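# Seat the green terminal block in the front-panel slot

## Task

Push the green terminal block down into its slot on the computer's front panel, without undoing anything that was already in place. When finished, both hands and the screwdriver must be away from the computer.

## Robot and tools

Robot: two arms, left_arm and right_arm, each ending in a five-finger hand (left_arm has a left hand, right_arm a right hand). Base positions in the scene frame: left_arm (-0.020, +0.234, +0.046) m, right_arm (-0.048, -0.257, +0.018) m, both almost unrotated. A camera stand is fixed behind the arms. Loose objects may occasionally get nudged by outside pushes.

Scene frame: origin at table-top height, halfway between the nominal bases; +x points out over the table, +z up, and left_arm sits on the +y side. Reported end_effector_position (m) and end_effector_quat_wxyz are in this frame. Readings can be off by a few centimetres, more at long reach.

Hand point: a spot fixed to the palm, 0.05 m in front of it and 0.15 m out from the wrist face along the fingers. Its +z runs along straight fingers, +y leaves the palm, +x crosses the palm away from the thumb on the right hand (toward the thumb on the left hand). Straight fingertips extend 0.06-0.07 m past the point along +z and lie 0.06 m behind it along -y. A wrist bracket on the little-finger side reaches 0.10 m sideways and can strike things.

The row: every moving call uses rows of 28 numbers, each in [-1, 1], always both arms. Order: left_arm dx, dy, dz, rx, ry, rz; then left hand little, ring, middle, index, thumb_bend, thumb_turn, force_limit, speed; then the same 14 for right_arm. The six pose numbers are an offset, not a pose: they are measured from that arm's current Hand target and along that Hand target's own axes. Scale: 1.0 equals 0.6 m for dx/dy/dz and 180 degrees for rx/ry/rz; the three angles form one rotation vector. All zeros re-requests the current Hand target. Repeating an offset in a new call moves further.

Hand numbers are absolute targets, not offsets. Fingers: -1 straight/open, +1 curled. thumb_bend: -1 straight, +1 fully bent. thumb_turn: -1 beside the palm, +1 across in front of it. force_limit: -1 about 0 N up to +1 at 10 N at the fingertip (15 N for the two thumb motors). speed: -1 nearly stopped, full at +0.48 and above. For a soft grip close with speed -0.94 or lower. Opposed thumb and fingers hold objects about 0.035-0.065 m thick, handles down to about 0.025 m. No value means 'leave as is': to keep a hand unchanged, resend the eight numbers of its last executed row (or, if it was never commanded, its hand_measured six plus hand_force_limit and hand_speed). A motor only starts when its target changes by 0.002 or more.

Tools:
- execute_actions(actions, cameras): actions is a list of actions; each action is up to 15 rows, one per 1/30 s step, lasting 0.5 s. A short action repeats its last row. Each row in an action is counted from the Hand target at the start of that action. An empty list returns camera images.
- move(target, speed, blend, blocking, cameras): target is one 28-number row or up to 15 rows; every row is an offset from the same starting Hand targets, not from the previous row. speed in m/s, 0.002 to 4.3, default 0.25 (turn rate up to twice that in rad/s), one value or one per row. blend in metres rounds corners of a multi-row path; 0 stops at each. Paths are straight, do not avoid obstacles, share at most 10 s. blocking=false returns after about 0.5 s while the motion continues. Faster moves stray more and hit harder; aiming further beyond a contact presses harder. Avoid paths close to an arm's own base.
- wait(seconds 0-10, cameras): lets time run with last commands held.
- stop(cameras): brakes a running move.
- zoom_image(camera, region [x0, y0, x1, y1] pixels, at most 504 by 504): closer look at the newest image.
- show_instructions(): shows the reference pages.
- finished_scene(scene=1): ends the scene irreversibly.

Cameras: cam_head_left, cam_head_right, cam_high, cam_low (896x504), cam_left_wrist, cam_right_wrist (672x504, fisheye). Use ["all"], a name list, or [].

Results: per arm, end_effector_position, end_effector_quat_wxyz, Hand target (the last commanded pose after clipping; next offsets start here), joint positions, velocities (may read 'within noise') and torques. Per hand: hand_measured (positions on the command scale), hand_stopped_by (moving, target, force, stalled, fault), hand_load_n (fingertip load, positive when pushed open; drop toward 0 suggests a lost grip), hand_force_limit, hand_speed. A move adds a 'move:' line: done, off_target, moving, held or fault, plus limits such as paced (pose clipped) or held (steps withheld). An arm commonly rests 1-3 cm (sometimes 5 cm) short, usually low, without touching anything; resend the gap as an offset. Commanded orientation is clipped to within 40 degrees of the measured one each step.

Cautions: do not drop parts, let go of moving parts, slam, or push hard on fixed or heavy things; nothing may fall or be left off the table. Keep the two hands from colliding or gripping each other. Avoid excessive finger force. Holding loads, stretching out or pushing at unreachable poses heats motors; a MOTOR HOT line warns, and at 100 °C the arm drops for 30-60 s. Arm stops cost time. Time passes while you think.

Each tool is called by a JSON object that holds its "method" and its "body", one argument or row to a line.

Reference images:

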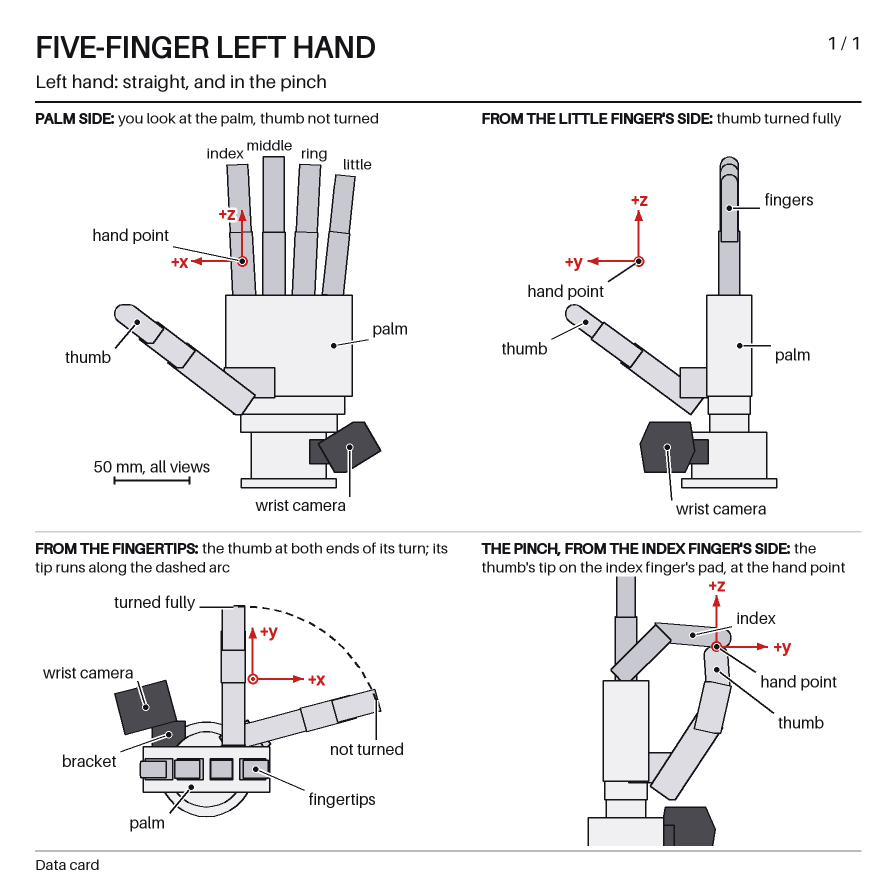

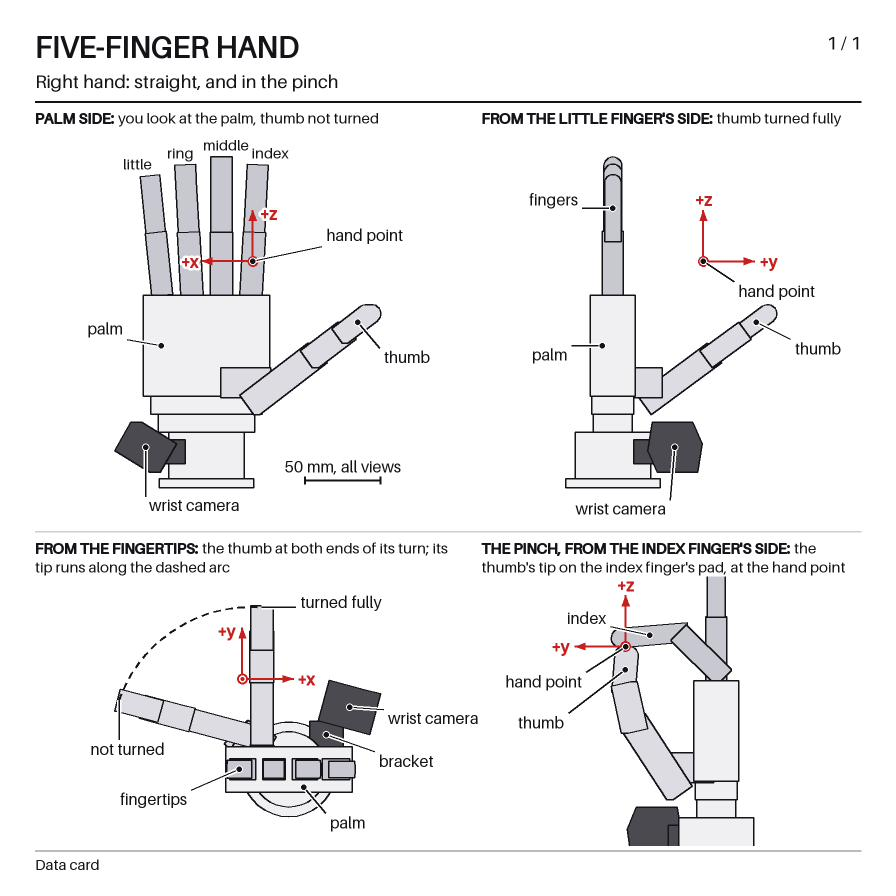

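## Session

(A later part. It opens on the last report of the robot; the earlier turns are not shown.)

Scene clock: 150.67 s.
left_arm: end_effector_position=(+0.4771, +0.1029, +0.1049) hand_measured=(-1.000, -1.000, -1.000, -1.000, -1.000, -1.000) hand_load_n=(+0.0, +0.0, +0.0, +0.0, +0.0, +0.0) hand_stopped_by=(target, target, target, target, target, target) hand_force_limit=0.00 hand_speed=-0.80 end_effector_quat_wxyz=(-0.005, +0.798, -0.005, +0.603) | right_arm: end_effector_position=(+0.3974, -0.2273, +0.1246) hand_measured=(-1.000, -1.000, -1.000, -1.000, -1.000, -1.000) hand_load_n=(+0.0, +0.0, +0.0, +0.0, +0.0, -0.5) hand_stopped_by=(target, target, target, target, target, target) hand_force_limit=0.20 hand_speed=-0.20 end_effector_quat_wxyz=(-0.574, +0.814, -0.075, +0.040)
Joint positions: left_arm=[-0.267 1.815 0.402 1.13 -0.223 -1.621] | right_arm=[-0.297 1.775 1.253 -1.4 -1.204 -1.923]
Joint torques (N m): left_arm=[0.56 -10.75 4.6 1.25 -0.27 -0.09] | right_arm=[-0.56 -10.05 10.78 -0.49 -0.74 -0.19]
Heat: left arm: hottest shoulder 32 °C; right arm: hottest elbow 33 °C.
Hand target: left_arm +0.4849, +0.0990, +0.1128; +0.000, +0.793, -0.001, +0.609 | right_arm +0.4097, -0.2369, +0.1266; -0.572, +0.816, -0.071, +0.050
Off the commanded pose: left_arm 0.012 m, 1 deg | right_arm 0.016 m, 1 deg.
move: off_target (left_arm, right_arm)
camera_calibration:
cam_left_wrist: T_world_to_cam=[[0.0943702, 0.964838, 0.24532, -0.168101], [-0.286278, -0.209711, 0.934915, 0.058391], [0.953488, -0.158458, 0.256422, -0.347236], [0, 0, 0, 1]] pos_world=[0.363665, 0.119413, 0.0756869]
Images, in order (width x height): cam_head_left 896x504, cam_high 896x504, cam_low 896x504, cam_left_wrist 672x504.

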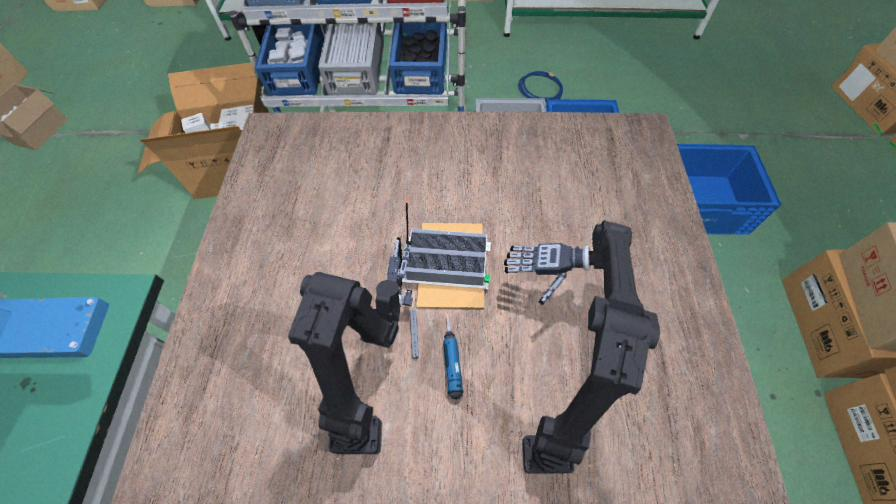

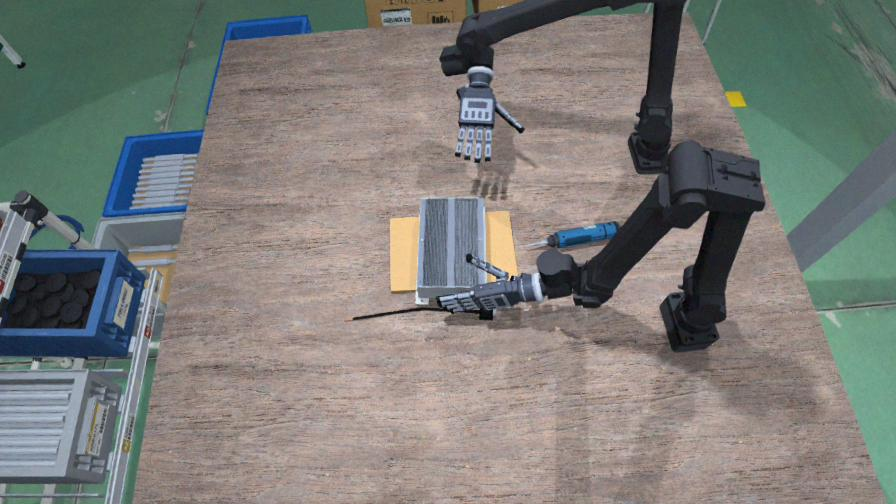

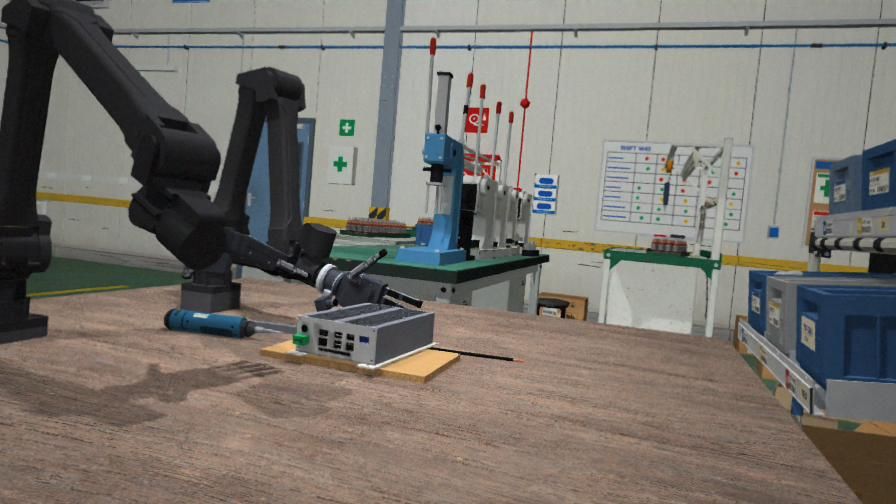

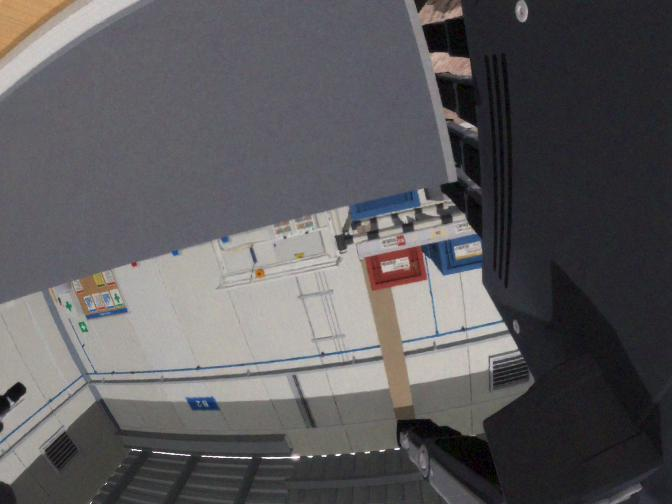

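{"method": "move", "body": {
  "target": [0,0.02,0,0,0,0,-1,-1,-1,-1,-1,-1,0,-0.8,0,0,0,0,0,0,-1,-1,-1,-1,-1,-1,0.2,-0.2],
  "speed": 0.04,
  "cameras": ["cam_head_left","cam_high"]
}}

{"method": "zoom_image", "body": {
  "camera": "cam_high",
  "region": [380, 220, 560, 360]
}}

{"method": "zoom_image", "body": {
  "camera": "cam_head_left",
  "region": [380, 200, 520, 310]
}}

Scene clock: 151.80 s.
left_arm: end_effector_position=(+0.4785, +0.0921, +0.1063) hand_measured=(-1.000, -1.000, -1.000, -1.000, -1.000, -1.000) hand_load_n=(+0.0, +0.0, +0.0, +0.0, +0.0, +0.0) hand_stopped_by=(target, target, target, target, target, target) hand_force_limit=0.00 hand_speed=-0.80 end_effector_quat_wxyz=(-0.005, +0.797, -0.003, +0.604) | right_arm: end_effector_position=(+0.3974, -0.2273, +0.1246) hand_measured=(-1.000, -1.000, -1.000, -1.000, -1.000, -1.000) hand_load_n=(+0.0, +0.0, +0.0, +0.0, +0.0, +0.0) hand_stopped_by=(target, target, target, target, target, target) hand_force_limit=0.20 hand_speed=-0.20 end_effector_quat_wxyz=(-0.574, +0.814, -0.075, +0.040)
Joint positions: left_arm=[-0.301 1.815 0.413 1.12 -0.259 -1.632] | right_arm=[-0.297 1.775 1.253 -1.4 -1.204 -1.923]
Joint torques (N m): left_arm=[0.62 -10.7 4.52 1.24 -0.25 -0.05] | right_arm=[-0.62 -9.99 10.8 -0.5 -0.74 -0.19]
Heat: left arm: hottest shoulder 32 °C; right arm: hottest elbow 33 °C.
Hand target: left_arm +0.4849, +0.0870, +0.1128; +0.000, +0.793, -0.001, +0.609 | right_arm +0.4097, -0.2369, +0.1266; -0.572, +0.816, -0.071, +0.050
Off the commanded pose: left_arm 0.010 m, 1 deg | right_arm 0.016 m, 1 deg.
move: off_target (right_arm)
Images, in order (width x height): cam_head_left 896x504, cam_high 896x504.

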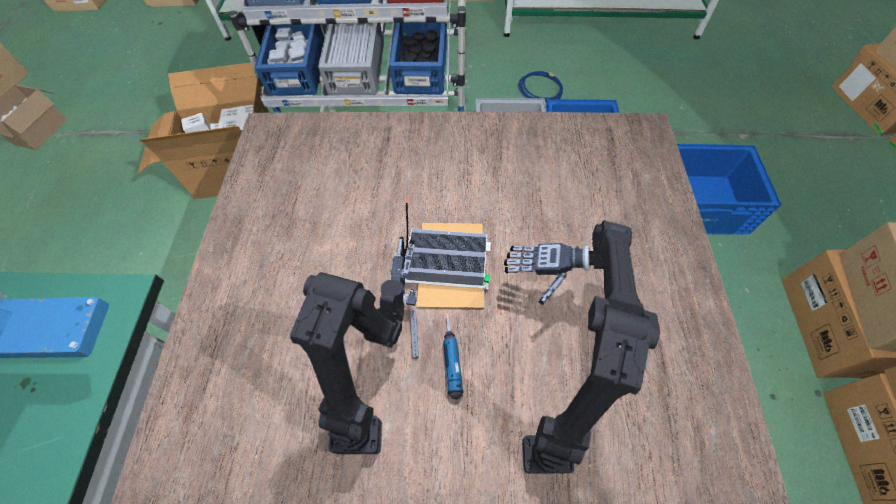

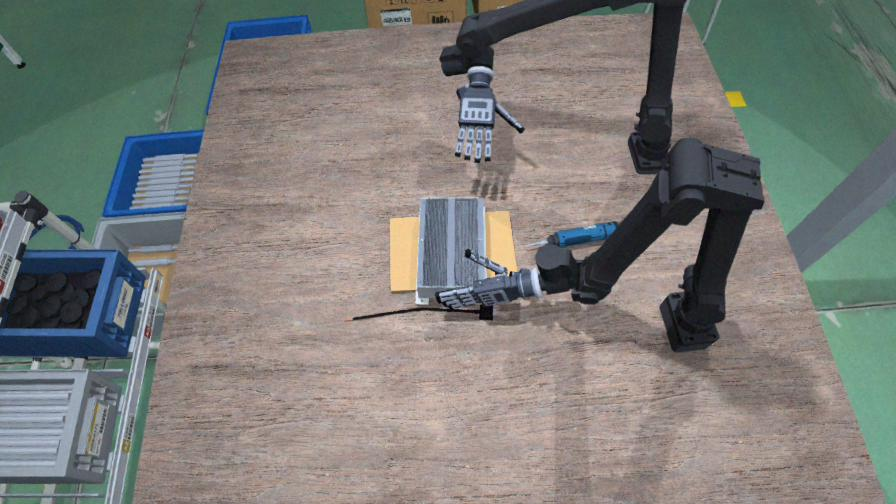

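Scaled by 2.800 from the camera's 896x504 image, which has a finer 1280x720 frame.

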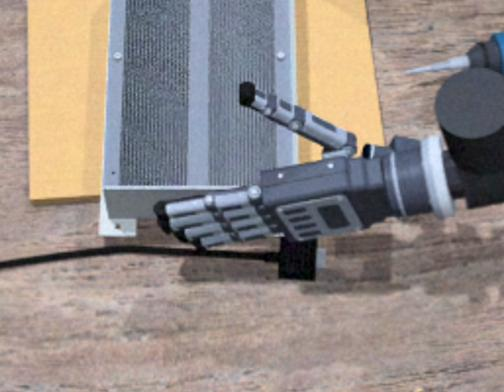

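Scaled by 3.600 from the camera's 896x504 image, which has a finer 1280x720 frame.

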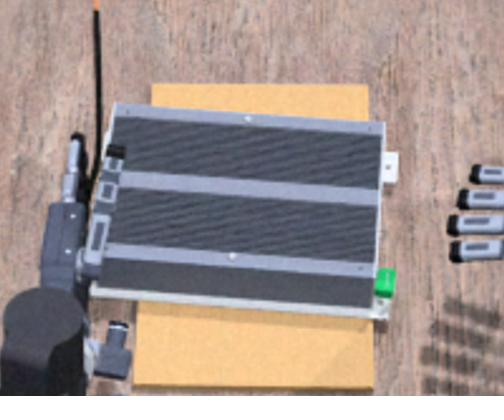

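{"method": "move", "body": {
  "target": [0,0.0333,0,0,0,0,-1,-1,-1,-1,-1,-1,0,-0.8,0,0,0,0,0,0,-1,-1,-1,-1,-1,-1,0.2,-0.2],
  "speed": 0.04,
  "cameras": ["cam_head_left","cam_high"]
}}

{"method": "zoom_image", "body": {
  "camera": "cam_high",
  "region": [380, 220, 560, 360]
}}

{"method": "zoom_image", "body": {
  "camera": "cam_head_left",
  "region": [380, 200, 520, 310]
}}

Scene clock: 152.93 s.
left_arm: end_effector_position=(+0.4801, +0.0900, +0.1053) hand_measured=(-1.000, -1.000, -1.000, -1.000, -1.000, -1.000) hand_load_n=(+0.5, +0.0, +0.0, +0.0, +0.0, +0.0) hand_stopped_by=(target, target, target, target, target, target) hand_force_limit=0.00 hand_speed=-0.80 end_effector_quat_wxyz=(-0.021, +0.797, +0.011, +0.603) | right_arm: end_effector_position=(+0.3974, -0.2273, +0.1246) hand_measured=(-1.000, -1.000, -1.000, -1.000, -1.000, -1.000) hand_load_n=(+0.0, +0.0, +0.0, +0.0, +0.0, -0.5) hand_stopped_by=(target, target, target, target, target, target) hand_force_limit=0.20 hand_speed=-0.20 end_effector_quat_wxyz=(-0.574, +0.814, -0.075, +0.040)
Joint positions: left_arm=[-0.333 1.815 0.419 1.106 -0.33 -1.646] | right_arm=[-0.297 1.775 1.253 -1.4 -1.204 -1.923]
Joint torques (N m): left_arm=[-2.2 -10.52 5.15 1.25 0.28 -0.07] | right_arm=[-0.56 -9.99 10.78 -0.49 -0.74 -0.19]
Heat: left arm: hottest shoulder 32 °C; right arm: hottest elbow 33 °C.
Hand target: left_arm +0.4848, +0.0670, +0.1127; +0.000, +0.794, -0.001, +0.609 | right_arm +0.4097, -0.2369, +0.1266; -0.572, +0.816, -0.071, +0.050
Off the commanded pose: left_arm 0.025 m, 3 deg | right_arm 0.016 m, 1 deg.
move: off_target (left_arm, right_arm)
Images, in order (width x height): cam_head_left 896x504, cam_high 896x504.

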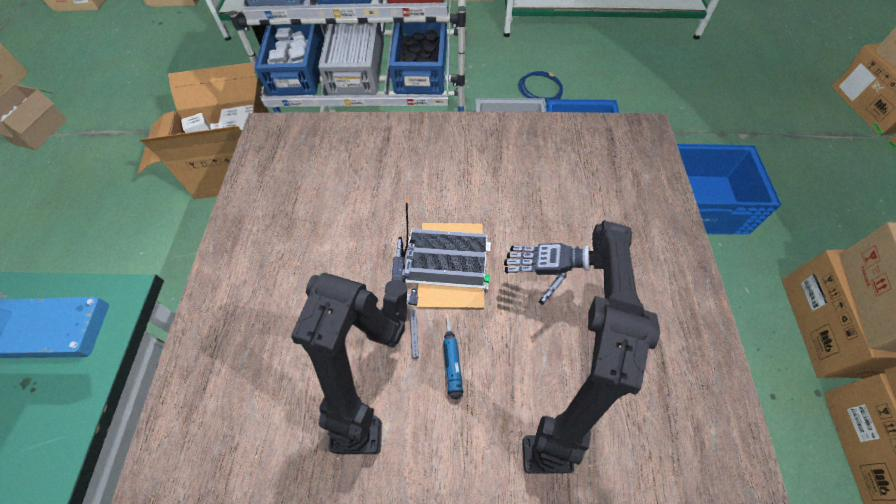

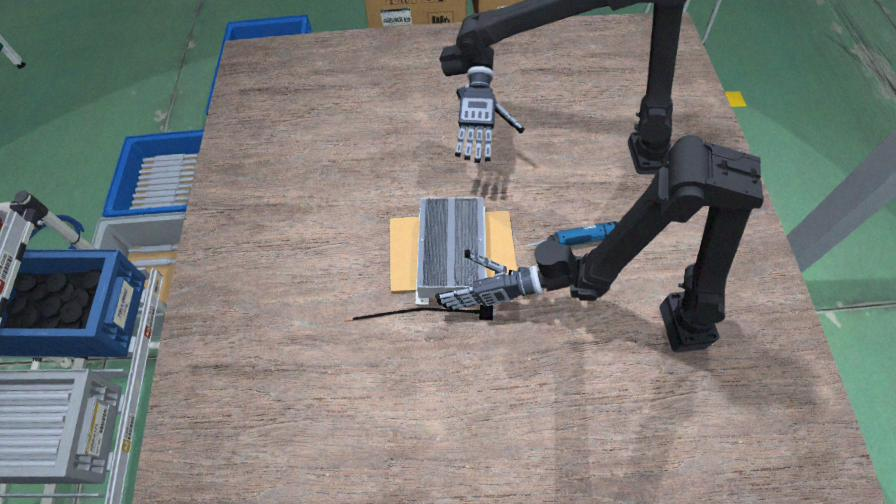

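Scaled by 2.800 from the camera's 896x504 image, which has a finer 1280x720 frame.

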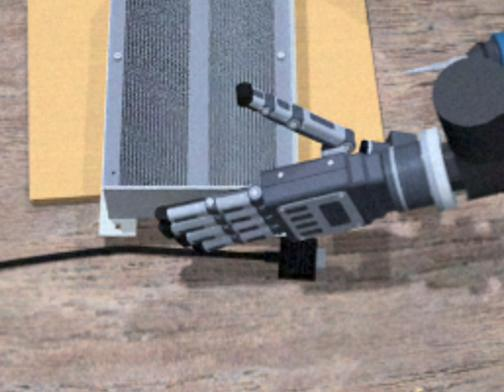

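Scaled by 3.600 from the camera's 896x504 image, which has a finer 1280x720 frame.

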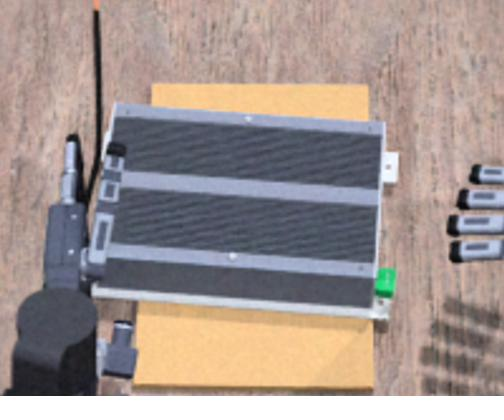

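{"method": "move", "body": {
  "target": [
    [0,0,0,0,0,0,-1,-1,-1,-1,-1,-1,0,-0.8,-0.0043,0.1222,0.0380,0,0,0,-1,-1,-1,-1,-1,-1,0.2,-0.2],
    [0,0,0,0,0,0,-1,-1,-1,-1,-1,-1,0,-0.8,-0.0067,0.1622,0.0665,0,0,0,-1,-1,-1,-1,-1,-1,0.2,-0.2],
    [0,0,0,0,0,0,-1,-1,-1,-1,-1,-1,0,-0.8,-0.0170,0.1427,0.1223,0,0,0,-1,-1,-1,-1,-1,-1,0.2,-0.2]
  ],
  "speed": [0.12,0.08,0.05],
  "cameras": ["cam_head_left","cam_low","cam_right_wrist"]
}}

{"method": "zoom_image", "body": {
  "camera": "cam_right_wrist",
  "region": [180, 60, 340, 220]
}}

{"method": "zoom_image", "body": {
  "camera": "cam_head_left",
  "region": [460, 215, 560, 315]
}}

{"method": "zoom_image", "body": {
  "camera": "cam_low",
  "region": [270, 310, 350, 360]
}}

Scene clock: 157.30 s.
left_arm: end_effector_position=(+0.4801, +0.0900, +0.1053) hand_measured=(-1.000, -1.000, -1.000, -1.000, -1.000, -1.000) hand_load_n=(+0.0, +0.0, +0.0, +0.0, +0.0, +0.0) hand_stopped_by=(target, target, target, target, target, target) hand_force_limit=0.00 hand_speed=-0.80 end_effector_quat_wxyz=(-0.020, +0.797, +0.011, +0.603) | right_arm: end_effector_position=(+0.4071, -0.2024, +0.0180) hand_measured=(-1.000, -1.000, -1.000, -1.000, -1.000, -1.000) hand_load_n=(+0.0, +0.0, +0.0, +0.0, +0.0, +0.0) hand_stopped_by=(target, target, target, target, target, target) hand_force_limit=0.20 hand_speed=-0.20 end_effector_quat_wxyz=(-0.571, +0.816, -0.075, +0.052)
Joint positions: left_arm=[-0.333 1.815 0.419 1.106 -0.33 -1.647] | right_arm=[-0.241 1.905 1.118 -0.932 -1.218 -1.728]
Joint torques (N m): left_arm=[-2.08 -10.46 5.16 1.13 0.28 -0.12] | right_arm=[1.2 -12.34 5.94 0.35 -1.05 0.03]
Heat: left arm: hottest shoulder 32 °C; right arm: hottest elbow 33 °C.
Hand target: left_arm +0.4848, +0.0670, +0.1127; +0.000, +0.794, -0.001, +0.609 | right_arm +0.4067, -0.1960, +0.0210; -0.572, +0.816, -0.071, +0.050
Off the commanded pose: left_arm 0.025 m, 3 deg | right_arm 0.007 m, 0 deg.
move: off_target (left_arm)
camera_calibration:
cam_right_wrist: T_world_to_cam=[[0.151626, -0.400469, -0.903678, -0.127004], [-0.932834, -0.360294, 0.00314755, 0.311225], [-0.32685, 0.842504, -0.428201, 0.426299], [0, 0, 0, 1]] pos_world=[0.448914, -0.297888, 0.0667917]
Images, in order (width x height): cam_head_left 896x504, cam_low 896x504, cam_right_wrist 672x504.

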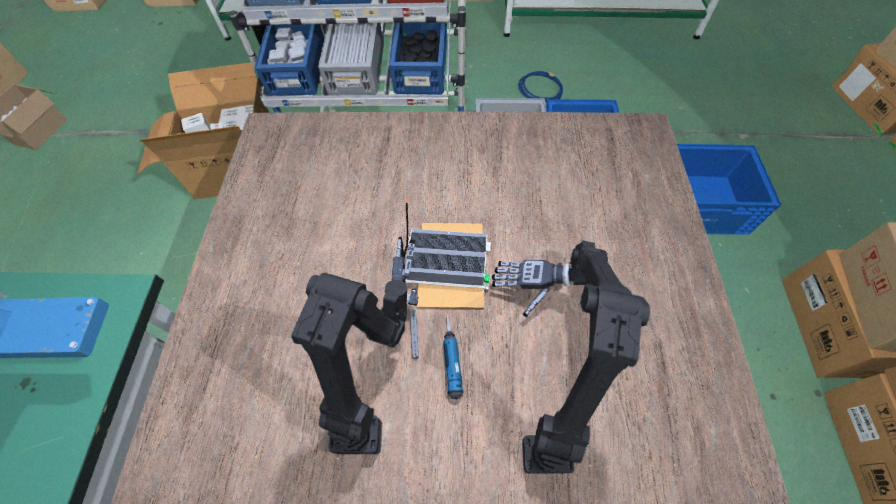

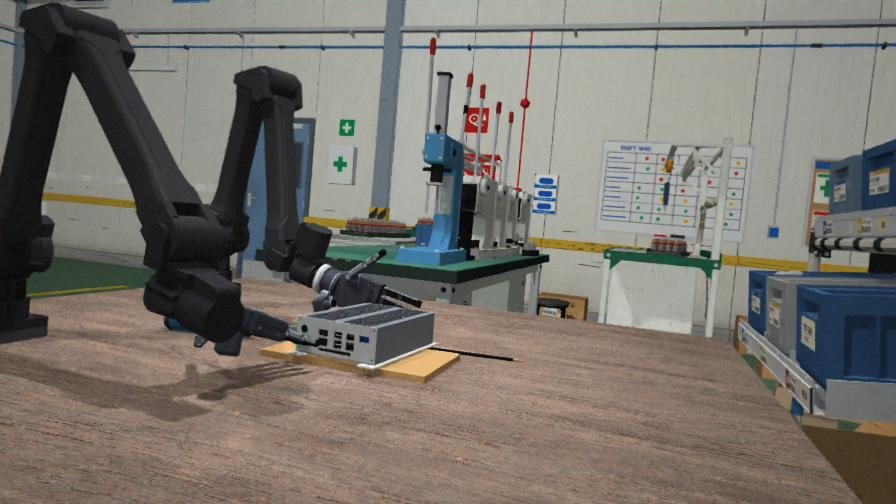

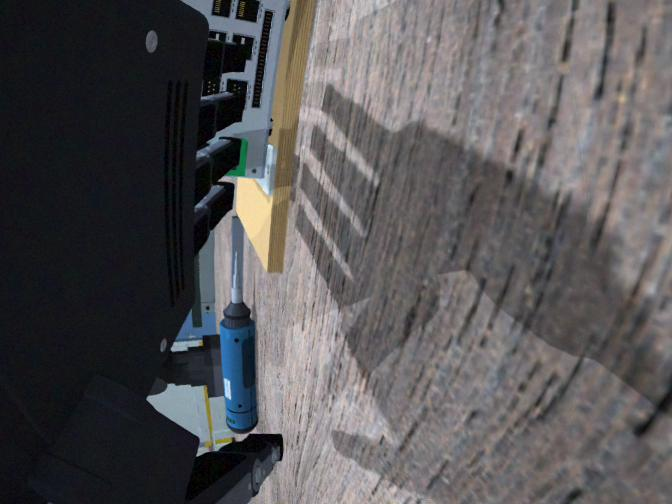

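Scaled by 3.150 from the camera's 672x504 image, which has a finer 960x720 frame.

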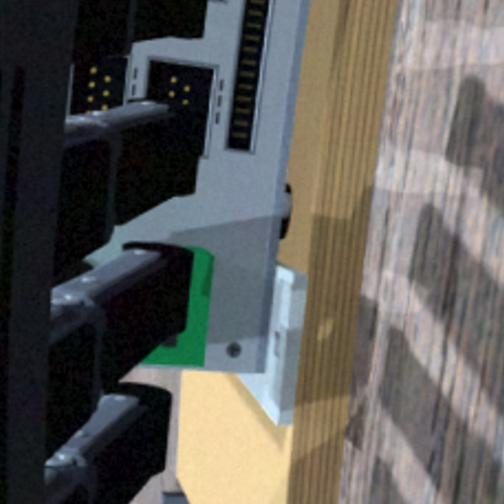

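Scaled by 5.040 from the camera's 896x504 image, which has a finer 1280x720 frame.

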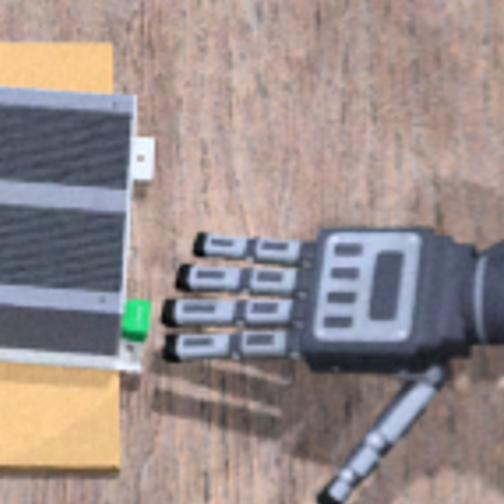

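Scaled by 6.300 from the camera's 896x504 image, which has a finer 1280x720 frame.

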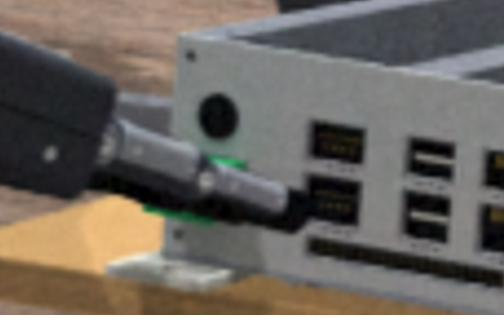

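{"method": "move", "body": {
  "target": [0,0,0,0,0,0,-1,-1,-1,-1,-1,-1,0,-0.8,-0.0084,-0.0064,0.0177,0,0,0,-1,-1,-1,-1,-1,-1,0.2,-0.2],
  "speed": 0.04,
  "cameras": ["cam_head_left","cam_low","cam_right_wrist"]
}}

{"method": "zoom_image", "body": {
  "camera": "cam_right_wrist",
  "region": [180, 60, 340, 220]
}}

{"method": "zoom_image", "body": {
  "camera": "cam_head_left",
  "region": [460, 215, 560, 315]
}}

Scene clock: 158.63 s.
left_arm: end_effector_position=(+0.4802, +0.0900, +0.1053) hand_measured=(-1.000, -1.000, -1.000, -1.000, -1.000, -1.000) hand_load_n=(+0.0, +0.0, +0.0, +0.0, +0.0, +0.0) hand_stopped_by=(target, target, target, target, target, target) hand_force_limit=0.00 hand_speed=-0.80 end_effector_quat_wxyz=(-0.021, +0.797, +0.011, +0.603) | right_arm: end_effector_position=(+0.4052, -0.1934, +0.0189) hand_measured=(-1.000, -1.000, -1.000, -1.000, -1.000, -1.000) hand_load_n=(+0.0, +0.0, -0.5, +0.0, +0.0, +0.0) hand_stopped_by=(target, target, target, target, target, target) hand_force_limit=0.20 hand_speed=-0.20 end_effector_quat_wxyz=(-0.570, +0.816, -0.076, +0.055)
Joint positions: left_arm=[-0.333 1.815 0.419 1.106 -0.33 -1.647] | right_arm=[-0.223 1.882 1.086 -0.856 -1.219 -1.66]
Joint torques (N m): left_arm=[-2.14 -10.52 5.16 1.11 0.29 -0.12] | right_arm=[1.61 -11.93 5.89 0.46 -1.11 0.02]
Heat: left arm: hottest shoulder 32 °C; right arm: hottest elbow 33 °C.
Hand target: left_arm +0.4849, +0.0670, +0.1127; +0.000, +0.793, -0.001, +0.609 | right_arm +0.4037, -0.1840, +0.0211; -0.572, +0.816, -0.071, +0.050
Off the commanded pose: left_arm 0.025 m, 3 deg | right_arm 0.010 m, 1 deg.
move: off_target (left_arm)
camera_calibration:
cam_right_wrist: T_world_to_cam=[[0.151732, -0.403297, -0.902402, -0.122926], [-0.934864, -0.355002, 0.00146558, 0.314644], [-0.320946, 0.843401, -0.430893, 0.416302], [0, 0, 0, 1]] pos_world=[0.446411, -0.288985, 0.0679919]
Images, in order (width x height): cam_head_left 896x504, cam_low 896x504, cam_right_wrist 672x504.

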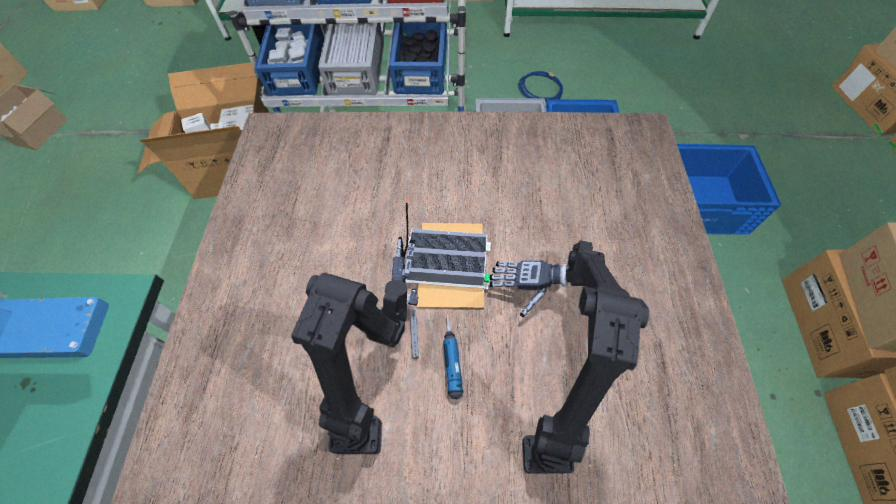

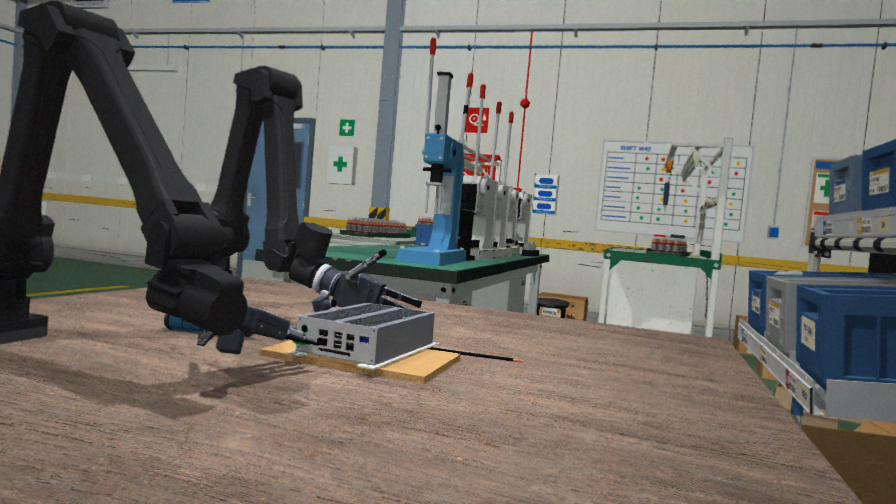

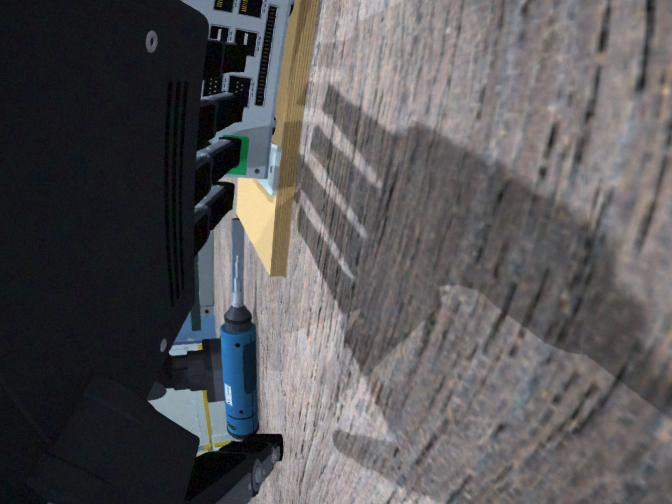

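Scaled by 3.150 from the camera's 672x504 image, which has a finer 960x720 frame.

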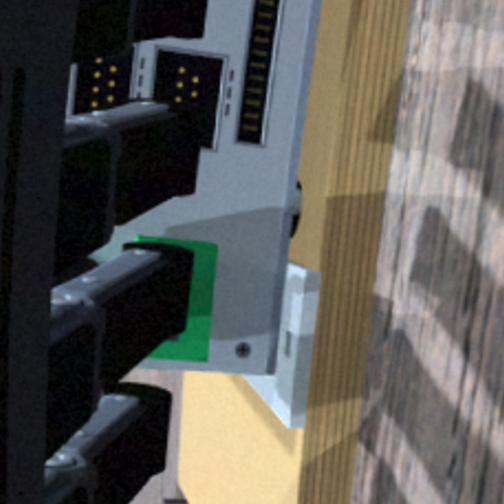

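Scaled by 5.040 from the camera's 896x504 image, which has a finer 1280x720 frame.

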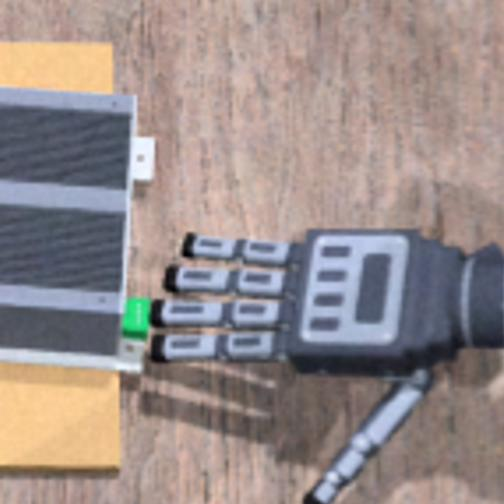

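{"method": "move", "body": {
  "target": [0,0,0,0,0,0,-1,-1,-1,-1,-1,-1,0,-0.8,-0.0107,-0.0077,0.0312,0,0,0,-1,-1,-1,-1,-1,-1,0.2,-0.2],
  "speed": 0.04,
  "cameras": ["cam_head_left","cam_low","cam_right_wrist"]
}}

{"method": "zoom_image", "body": {
  "camera": "cam_right_wrist",
  "region": [180, 60, 340, 220]
}}

{"method": "zoom_image", "body": {
  "camera": "cam_head_left",
  "region": [460, 215, 560, 315]
}}

Scene clock: 160.20 s.
left_arm: end_effector_position=(+0.4802, +0.0900, +0.1053) hand_measured=(-1.000, -1.000, -1.000, -1.000, -1.000, -1.000) hand_load_n=(+0.0, +0.0, +0.0, +0.0, +0.0, +0.0) hand_stopped_by=(target, target, target, target, target, target) hand_force_limit=0.00 hand_speed=-0.80 end_effector_quat_wxyz=(-0.021, +0.797, +0.011, +0.603) | right_arm: end_effector_position=(+0.4044, -0.1911, +0.0188) hand_measured=(-1.000, -1.000, -1.000, -1.000, -1.000, -1.000) hand_load_n=(+0.0, +0.0, -1.5, +0.0, +0.0, -0.5) hand_stopped_by=(target, target, target, target, target, target) hand_force_limit=0.20 hand_speed=-0.20 end_effector_quat_wxyz=(-0.569, +0.815, -0.090, +0.066)
Joint positions: left_arm=[-0.333 1.815 0.419 1.106 -0.33 -1.647] | right_arm=[-0.22 1.852 1.037 -0.73 -1.219 -1.548]
Joint torques (N m): left_arm=[-2.14 -10.52 5.16 1.13 0.29 -0.12] | right_arm=[4.19 -11.22 5.97 0.76 -1.16 0.06]
Heat: left arm: hottest shoulder 32 °C; right arm: hottest elbow 33 °C.
Hand target: left_arm +0.4849, +0.0670, +0.1127; +0.000, +0.794, -0.001, +0.609 | right_arm +0.4008, -0.1640, +0.0191; -0.572, +0.816, -0.071, +0.051
Off the commanded pose: left_arm 0.025 m, 3 deg | right_arm 0.027 m, 3 deg.
move: off_target (left_arm, right_arm)
camera_calibration:
cam_right_wrist: T_world_to_cam=[[0.13869, -0.409892, -0.901528, -0.117934], [-0.947142, -0.320815, 0.000155191, 0.326135], [-0.289287, 0.853854, -0.43272, 0.403179], [0, 0, 0, 1]] pos_world=[0.441887, -0.287968, 0.068092]
Images, in order (width x height): cam_head_left 896x504, cam_low 896x504, cam_right_wrist 672x504.

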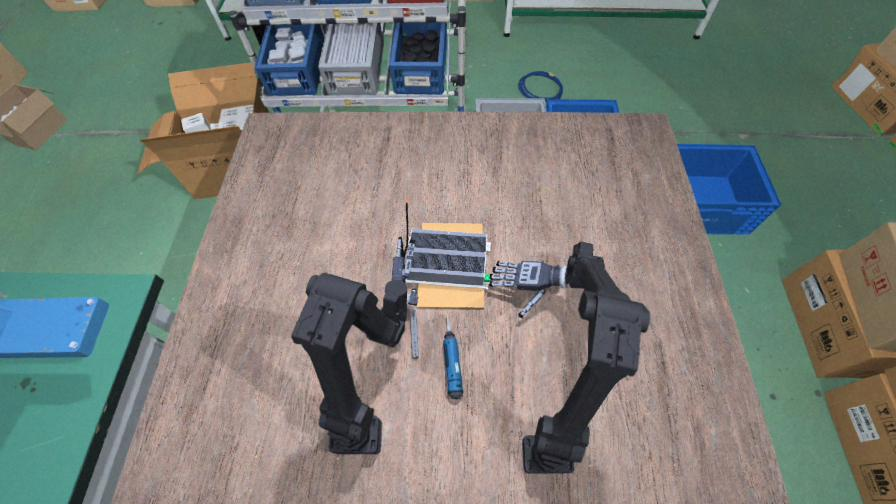

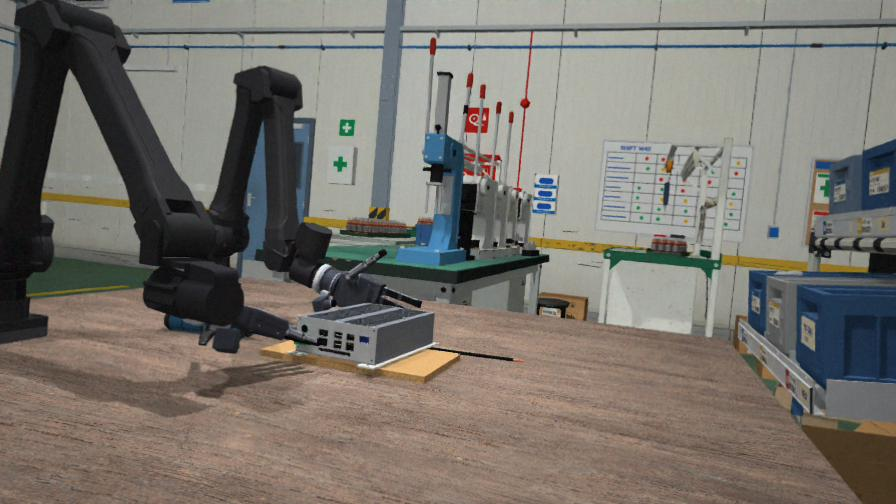

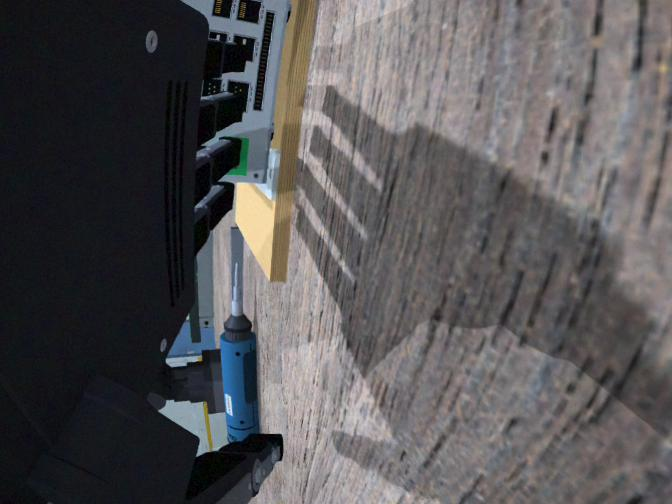

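Scaled by 3.150 from the camera's 672x504 image, which has a finer 960x720 frame.

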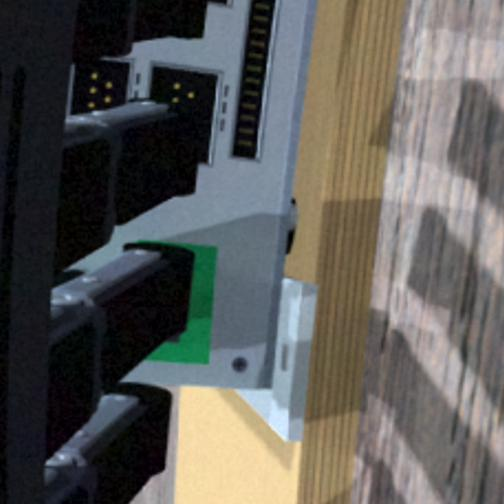

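Scaled by 5.040 from the camera's 896x504 image, which has a finer 1280x720 frame.

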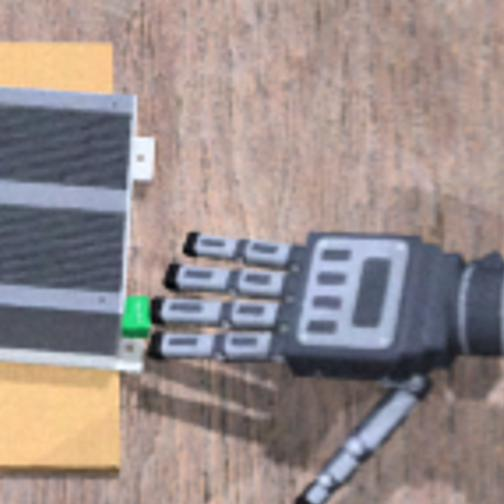

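{"method": "move", "body": {
  "target": [0,0.02,0,0,0,0,-1,-1,-1,-1,-1,-1,0,-0.8,-0.0100,-0.0112,0.0309,0,-0.0078,-0.0029,-1,-1,-1,-1,-1,-1,0.2,-0.2],
  "speed": 0.04,
  "cameras": ["cam_head_left","cam_low","cam_right_wrist"]
}}

{"method": "zoom_image", "body": {
  "camera": "cam_right_wrist",
  "region": [180, 60, 340, 220]
}}

{"method": "zoom_image", "body": {
  "camera": "cam_head_left",
  "region": [380, 200, 520, 310]
}}

Scene clock: 161.60 s.
left_arm: end_effector_position=(+0.4816, +0.0904, +0.1051) hand_measured=(-1.000, -1.000, -1.000, -1.000, -1.000, -1.000) hand_load_n=(+0.0, +0.0, +0.0, +0.0, -0.5, +0.0) hand_stopped_by=(target, target, target, target, target, target) hand_force_limit=0.00 hand_speed=-0.80 end_effector_quat_wxyz=(-0.031, +0.797, +0.021, +0.603) | right_arm: end_effector_position=(+0.4051, -0.1893, +0.0199) hand_measured=(-1.000, -1.000, -1.000, -1.000, -1.000, -1.000) hand_load_n=(+0.0, +0.0, -3.0, +0.0, +0.0, -0.5) hand_stopped_by=(target, target, target, target, target, target) hand_force_limit=0.20 hand_speed=-0.20 end_effector_quat_wxyz=(-0.565, +0.817, -0.092, +0.071)
Joint positions: left_arm=[-0.349 1.815 0.424 1.096 -0.373 -1.656] | right_arm=[-0.214 1.836 1.022 -0.685 -1.21 -1.508]
Joint torques (N m): left_arm=[-3.78 -10.46 5.5 1.03 0.67 -0.14] | right_arm=[6.71 -10.81 5.87 0.8 -1.52 0.06]
Heat: left arm: hottest shoulder 32 °C; right arm: hottest elbow 33 °C.
Hand target: left_arm +0.4849, +0.0549, +0.1128; +0.000, +0.793, -0.001, +0.609 | right_arm +0.3983, -0.1435, +0.0190; -0.572, +0.817, -0.060, +0.043
Off the commanded pose: left_arm 0.036 m, 4 deg | right_arm 0.046 m, 5 deg.
move: off_target (left_arm, right_arm)
camera_calibration:
cam_right_wrist: T_world_to_cam=[[0.139847, -0.420195, -0.896593, -0.11871], [-0.949756, -0.312987, -0.00145521, 0.329995], [-0.280011, 0.851748, -0.442853, 0.398439], [0, 0, 0, 1]] pos_world=[0.441583, -0.285967, 0.0704961]
Images, in order (width x height): cam_head_left 896x504, cam_low 896x504, cam_right_wrist 672x504.

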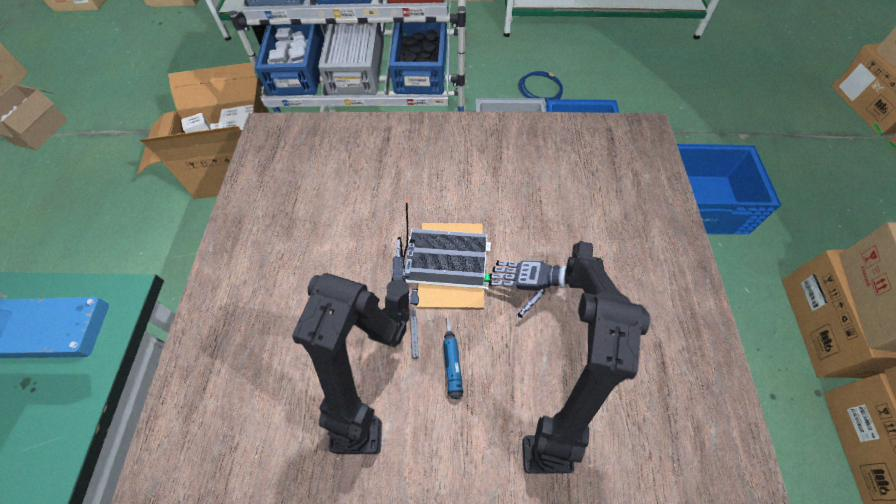

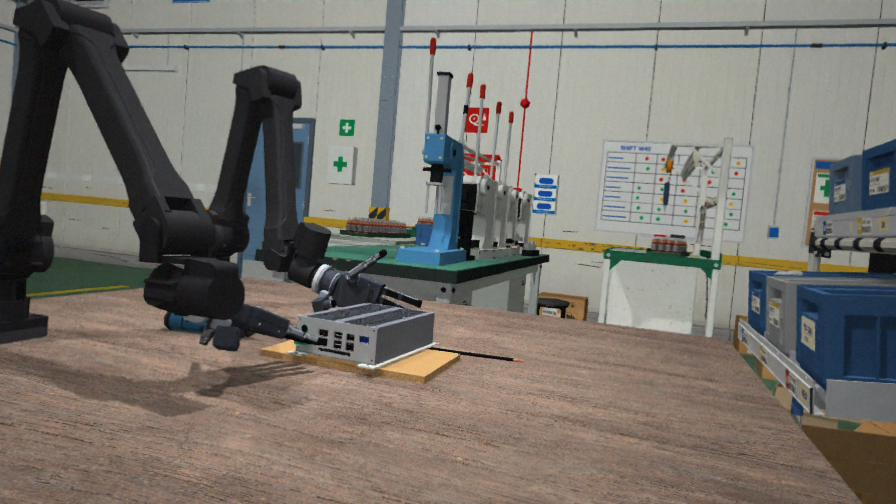

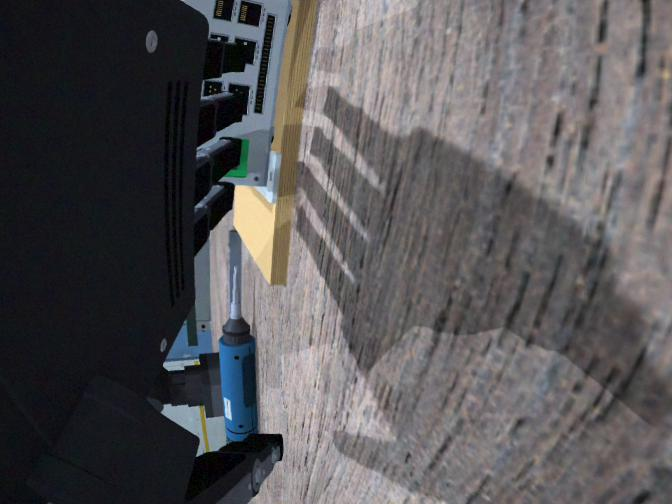

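Scaled by 3.150 from the camera's 672x504 image, which has a finer 960x720 frame.

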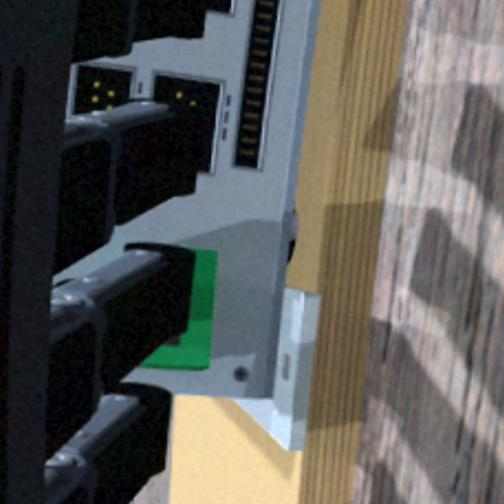

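Scaled by 3.600 from the camera's 896x504 image, which has a finer 1280x720 frame.

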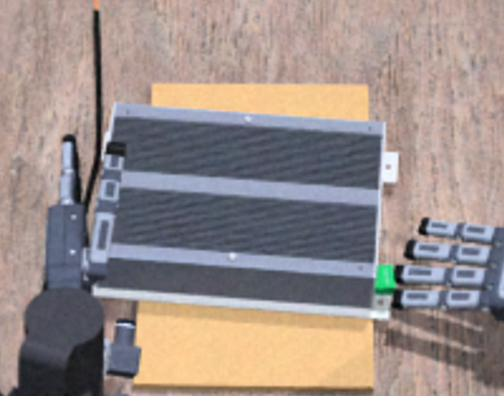

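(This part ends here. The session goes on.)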